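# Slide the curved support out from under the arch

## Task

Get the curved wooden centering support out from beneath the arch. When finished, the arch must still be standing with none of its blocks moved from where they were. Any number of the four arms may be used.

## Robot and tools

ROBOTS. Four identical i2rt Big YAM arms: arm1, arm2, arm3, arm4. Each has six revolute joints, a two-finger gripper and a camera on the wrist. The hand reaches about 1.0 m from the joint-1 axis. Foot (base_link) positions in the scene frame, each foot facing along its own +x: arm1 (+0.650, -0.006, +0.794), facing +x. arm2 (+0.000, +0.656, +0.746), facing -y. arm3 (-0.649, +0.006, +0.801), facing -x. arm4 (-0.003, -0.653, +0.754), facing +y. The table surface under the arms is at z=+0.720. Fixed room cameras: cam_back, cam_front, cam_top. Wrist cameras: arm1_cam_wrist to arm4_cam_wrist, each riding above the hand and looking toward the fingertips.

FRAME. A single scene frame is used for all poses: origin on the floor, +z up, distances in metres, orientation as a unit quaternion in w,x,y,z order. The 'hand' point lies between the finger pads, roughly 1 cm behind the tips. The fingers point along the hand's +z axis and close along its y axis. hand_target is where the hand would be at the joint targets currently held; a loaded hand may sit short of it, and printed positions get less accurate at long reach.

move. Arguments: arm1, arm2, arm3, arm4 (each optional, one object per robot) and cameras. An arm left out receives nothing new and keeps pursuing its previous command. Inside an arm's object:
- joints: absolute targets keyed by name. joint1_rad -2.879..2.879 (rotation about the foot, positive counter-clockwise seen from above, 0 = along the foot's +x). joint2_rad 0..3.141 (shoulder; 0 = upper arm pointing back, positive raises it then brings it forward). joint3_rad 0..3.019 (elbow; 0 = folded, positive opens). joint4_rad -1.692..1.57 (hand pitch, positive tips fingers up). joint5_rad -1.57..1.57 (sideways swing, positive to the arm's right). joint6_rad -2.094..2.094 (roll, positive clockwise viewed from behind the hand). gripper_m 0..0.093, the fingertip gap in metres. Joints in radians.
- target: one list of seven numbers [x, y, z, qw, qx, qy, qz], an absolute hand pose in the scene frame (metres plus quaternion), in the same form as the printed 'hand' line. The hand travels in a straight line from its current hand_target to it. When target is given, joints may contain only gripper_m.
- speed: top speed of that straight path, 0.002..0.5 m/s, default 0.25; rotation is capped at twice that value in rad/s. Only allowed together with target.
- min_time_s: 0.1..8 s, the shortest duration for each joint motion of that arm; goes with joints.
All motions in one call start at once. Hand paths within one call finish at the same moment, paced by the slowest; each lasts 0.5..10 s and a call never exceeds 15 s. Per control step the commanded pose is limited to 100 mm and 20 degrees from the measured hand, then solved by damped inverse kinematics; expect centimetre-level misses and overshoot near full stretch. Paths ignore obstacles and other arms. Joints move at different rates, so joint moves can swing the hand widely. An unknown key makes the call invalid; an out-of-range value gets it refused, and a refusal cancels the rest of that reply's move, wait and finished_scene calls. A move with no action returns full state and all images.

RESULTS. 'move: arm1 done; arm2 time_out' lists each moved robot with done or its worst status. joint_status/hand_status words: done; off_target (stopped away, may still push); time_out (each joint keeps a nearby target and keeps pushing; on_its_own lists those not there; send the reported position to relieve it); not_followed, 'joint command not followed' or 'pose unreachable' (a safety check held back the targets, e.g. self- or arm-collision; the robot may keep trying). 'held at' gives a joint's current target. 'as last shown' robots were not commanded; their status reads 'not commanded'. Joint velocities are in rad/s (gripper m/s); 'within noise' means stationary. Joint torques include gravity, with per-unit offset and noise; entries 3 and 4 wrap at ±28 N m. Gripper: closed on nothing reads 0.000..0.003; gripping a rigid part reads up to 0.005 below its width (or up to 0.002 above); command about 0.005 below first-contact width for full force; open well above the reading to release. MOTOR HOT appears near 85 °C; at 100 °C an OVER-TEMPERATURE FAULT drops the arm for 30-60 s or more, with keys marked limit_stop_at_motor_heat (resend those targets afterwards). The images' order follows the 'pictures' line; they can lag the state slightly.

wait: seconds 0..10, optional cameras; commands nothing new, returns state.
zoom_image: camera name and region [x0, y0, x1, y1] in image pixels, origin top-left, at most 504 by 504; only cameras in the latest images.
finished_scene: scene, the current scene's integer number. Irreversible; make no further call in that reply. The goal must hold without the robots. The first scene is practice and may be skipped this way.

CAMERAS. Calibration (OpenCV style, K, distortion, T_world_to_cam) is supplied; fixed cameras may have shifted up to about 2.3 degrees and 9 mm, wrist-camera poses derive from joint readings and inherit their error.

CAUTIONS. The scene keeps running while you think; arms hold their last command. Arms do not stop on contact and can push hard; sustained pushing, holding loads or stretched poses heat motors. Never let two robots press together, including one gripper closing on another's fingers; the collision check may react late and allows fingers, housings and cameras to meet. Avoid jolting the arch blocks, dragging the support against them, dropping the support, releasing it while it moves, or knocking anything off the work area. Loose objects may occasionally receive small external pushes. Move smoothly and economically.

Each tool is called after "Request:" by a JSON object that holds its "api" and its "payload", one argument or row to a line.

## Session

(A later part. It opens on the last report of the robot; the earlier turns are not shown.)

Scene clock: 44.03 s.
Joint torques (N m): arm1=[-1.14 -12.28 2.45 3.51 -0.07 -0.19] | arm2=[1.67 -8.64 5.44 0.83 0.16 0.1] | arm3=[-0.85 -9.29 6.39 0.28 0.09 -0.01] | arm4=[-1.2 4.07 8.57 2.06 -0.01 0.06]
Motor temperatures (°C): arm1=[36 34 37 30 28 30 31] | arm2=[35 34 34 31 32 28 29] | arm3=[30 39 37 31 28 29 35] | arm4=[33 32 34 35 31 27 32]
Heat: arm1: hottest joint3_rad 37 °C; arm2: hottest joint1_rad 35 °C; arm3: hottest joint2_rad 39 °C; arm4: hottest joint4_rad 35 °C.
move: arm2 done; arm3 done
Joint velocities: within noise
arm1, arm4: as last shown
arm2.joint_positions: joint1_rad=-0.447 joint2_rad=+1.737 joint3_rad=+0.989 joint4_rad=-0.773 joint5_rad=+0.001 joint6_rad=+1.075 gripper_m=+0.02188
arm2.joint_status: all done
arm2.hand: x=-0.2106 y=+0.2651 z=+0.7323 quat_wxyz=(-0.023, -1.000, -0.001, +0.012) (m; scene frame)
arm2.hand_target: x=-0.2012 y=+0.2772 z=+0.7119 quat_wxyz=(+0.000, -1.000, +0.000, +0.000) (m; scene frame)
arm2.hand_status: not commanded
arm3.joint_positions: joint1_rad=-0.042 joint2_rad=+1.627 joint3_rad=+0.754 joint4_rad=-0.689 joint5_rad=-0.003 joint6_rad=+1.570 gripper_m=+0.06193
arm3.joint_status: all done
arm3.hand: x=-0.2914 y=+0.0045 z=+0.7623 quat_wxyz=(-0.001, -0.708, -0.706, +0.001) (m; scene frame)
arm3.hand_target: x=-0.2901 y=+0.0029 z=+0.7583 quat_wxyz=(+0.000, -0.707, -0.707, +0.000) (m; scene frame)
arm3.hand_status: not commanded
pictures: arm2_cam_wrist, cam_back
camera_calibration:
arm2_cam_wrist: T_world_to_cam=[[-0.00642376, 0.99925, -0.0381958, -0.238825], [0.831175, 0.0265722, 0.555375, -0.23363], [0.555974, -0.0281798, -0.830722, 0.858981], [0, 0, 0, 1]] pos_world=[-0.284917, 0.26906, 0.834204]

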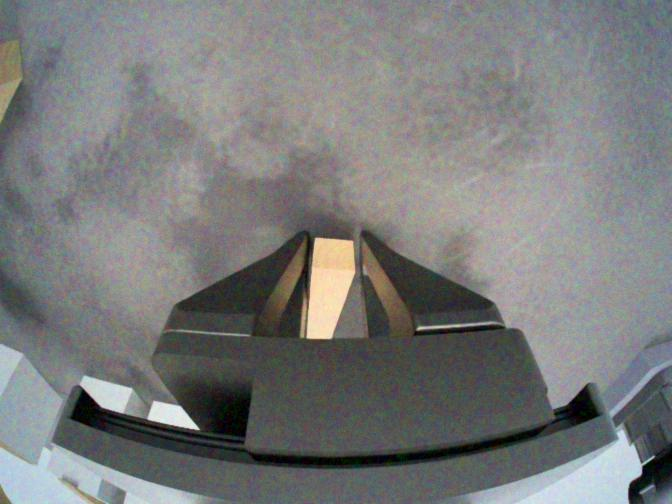

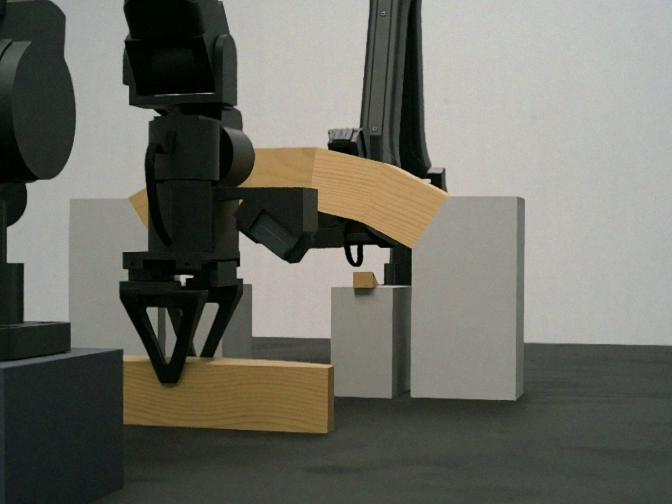

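Placed. Open fully and lift.

Request:
{"api": "move", "payload": {
  "arm2": {"joints": {"gripper_m": 0.04}},
  "arm3": {"joints": {"gripper_m": 0.09}}
}}

Request:
{"api": "move", "payload": {
  "arm2": {"target": [-0.2, 0.28, 0.84, 0, 1, 0, 0], "speed": 0.15},
  "arm3": {"target": [-0.291, 0.003, 0.89, 0, 0.7071, 0.7071, 0], "speed": 0.15},
  "cameras": ["cam_back", "cam_top", "cam_front", "arm2_cam_wrist"]
}}

Scene clock: 44.87 s.
Joint torques (N m): arm1=[-1.2 -12.34 2.48 3.49 -0.07 -0.19] | arm2=[1.61 -8.64 5.45 0.81 0.17 0.08] | arm3=[-0.62 -9.41 6.37 0.25 0.1 -0.01] | arm4=[-1.03 3.96 8.5 2.02 -0.02 0.02]
Motor temperatures (°C): arm1=[36 34 37 30 28 30 31] | arm2=[35 34 34 31 32 28 29] | arm3=[30 39 37 31 28 29 35] | arm4=[33 32 34 35 31 27 32]
Heat: arm1: hottest joint3_rad 37 °C; arm2: hottest joint1_rad 35 °C; arm3: hottest joint2_rad 39 °C; arm4: hottest joint4_rad 35 °C.
move: arm2 done; arm3 done
Joint velocities: within noise
arm1, arm4: as last shown
arm2.joint_positions: joint1_rad=-0.447 joint2_rad=+1.737 joint3_rad=+0.989 joint4_rad=-0.773 joint5_rad=+0.001 joint6_rad=+1.075 gripper_m=+0.03982
arm2.joint_status: all done
arm2.hand: x=-0.2105 y=+0.2650 z=+0.7323 quat_wxyz=(-0.023, -1.000, -0.001, +0.012) (m; scene frame)
arm2.hand_target: x=-0.2011 y=+0.2771 z=+0.7119 quat_wxyz=(+0.000, -1.000, +0.000, +0.000) (m; scene frame)
arm2.hand_status: not commanded
arm3.joint_positions: joint1_rad=-0.042 joint2_rad=+1.627 joint3_rad=+0.754 joint4_rad=-0.689 joint5_rad=-0.003 joint6_rad=+1.570 gripper_m=+0.08981
arm3.joint_status: all done
arm3.hand: x=-0.2914 y=+0.0045 z=+0.7623 quat_wxyz=(-0.001, -0.708, -0.706, +0.001) (m; scene frame)
arm3.hand_target: x=-0.2902 y=+0.0029 z=+0.7583 quat_wxyz=(+0.000, -0.707, -0.707, +0.000) (m; scene frame)
arm3.hand_status: not commanded
pictures: none

Scene clock: 46.53 s.
Joint torques (N m): arm1=[-1.2 -12.28 2.48 3.51 -0.07 -0.19] | arm2=[1.73 -9.58 12.22 0.18 0.15 0.1] | arm3=[-0.91 -9.99 12.75 -0.68 0.11 -0.01] | arm4=[-0.91 4.37 8.53 2.17 -0.04 0]
Motor temperatures (°C): arm1=[36 35 37 30 28 30 31] | arm2=[35 34 34 31 32 28 29] | arm3=[30 39 37 31 28 29 35] | arm4=[33 32 34 35 31 27 32]
Heat: arm1: hottest joint3_rad 37 °C; arm2: hottest joint1_rad 35 °C; arm3: hottest joint2_rad 39 °C; arm4: hottest joint4_rad 35 °C.
move: arm2 off_target; arm3 off_target
Joint velocities: within noise
arm1, arm4: as last shown
arm2.joint_positions: joint1_rad=-0.447 joint2_rad=+1.553 joint3_rad=+1.051 joint4_rad=-1.105 joint5_rad=+0.001 joint6_rad=+1.075 gripper_m=+0.03987
arm2.joint_status: not commanded
arm2.hand: x=-0.1938 y=+0.2962 z=+0.8257 quat_wxyz=(+0.015, -1.000, -0.001, -0.008) (m; scene frame)
arm2.hand_target: x=-0.1997 y=+0.2805 z=+0.8403 quat_wxyz=(+0.000, -1.000, +0.000, +0.000) (m; scene frame)
arm2.hand_status: off_target (0.022 m and 1.9 deg from the pose sent, 0.109 m and 3.0 deg at the start)
arm3.joint_positions: joint1_rad=-0.042 joint2_rad=+1.391 joint3_rad=+0.850 joint4_rad=-1.076 joint5_rad=-0.003 joint6_rad=+1.569 gripper_m=+0.08992
arm3.joint_status: not commanded
arm3.hand: x=-0.3118 y=+0.0053 z=+0.8695 quat_wxyz=(+0.018, -0.708, -0.706, +0.020) (m; scene frame)
arm3.hand_target: x=-0.2920 y=+0.0029 z=+0.8901 quat_wxyz=(+0.000, -0.707, -0.707, +0.000) (m; scene frame)
arm3.hand_status: off_target (0.029 m and 3.1 deg from the pose sent, 0.128 m and 0.2 deg at the start)
pictures: arm2_cam_wrist, cam_back, cam_front, cam_top
camera_calibration:
arm2_cam_wrist: T_world_to_cam=[[-0.00694951, 0.999274, 0.037455, -0.328832], [0.807773, -0.0164692, 0.589263, -0.320077], [0.589452, 0.0343502, -0.807072, 0.896596], [0, 0, 0, 1]] pos_world=[-0.272237, 0.292524, 0.924544]

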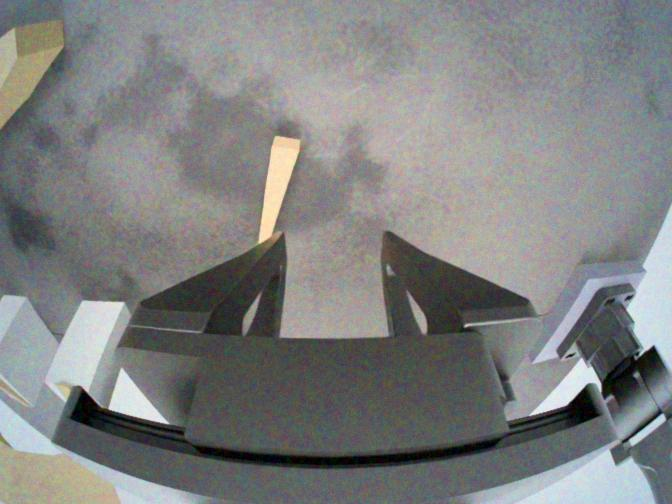

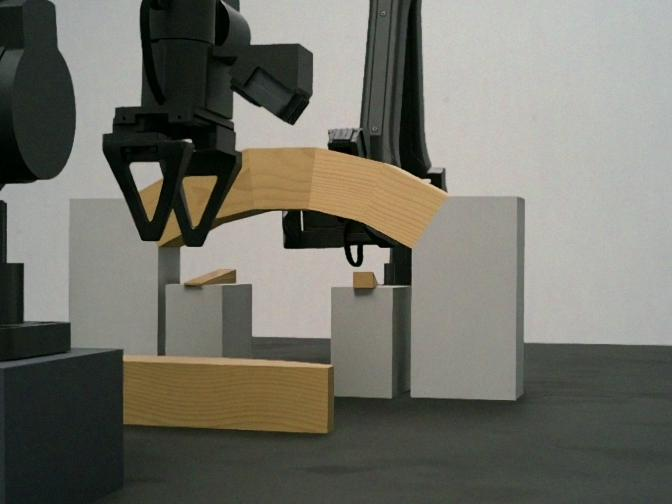

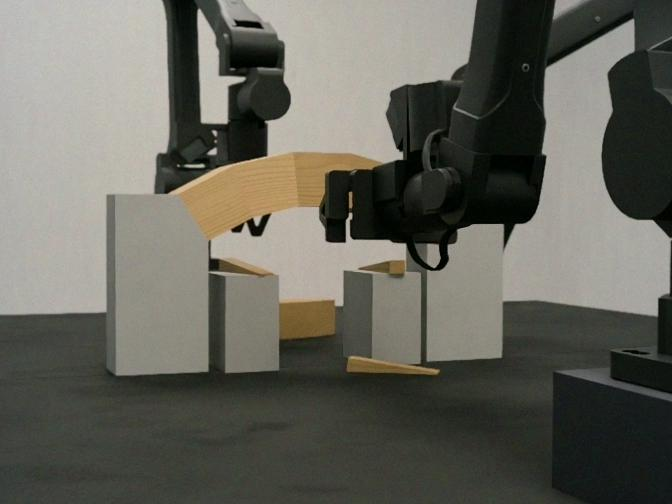

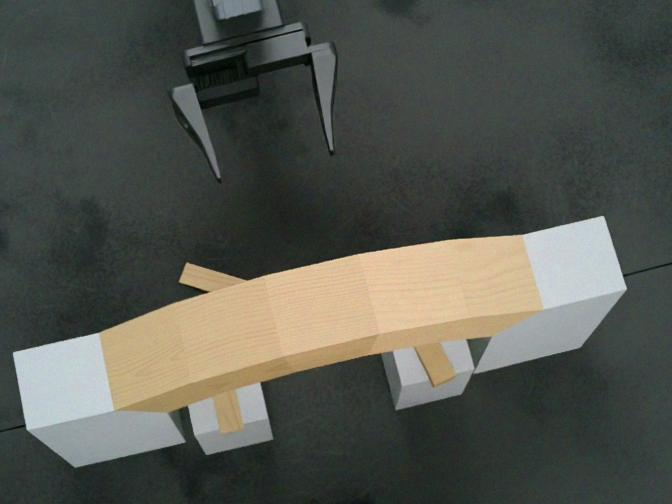

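Request:
{"api": "finished_scene", "payload": {
  "scene": 2
}}

The scene is finished: the task was done.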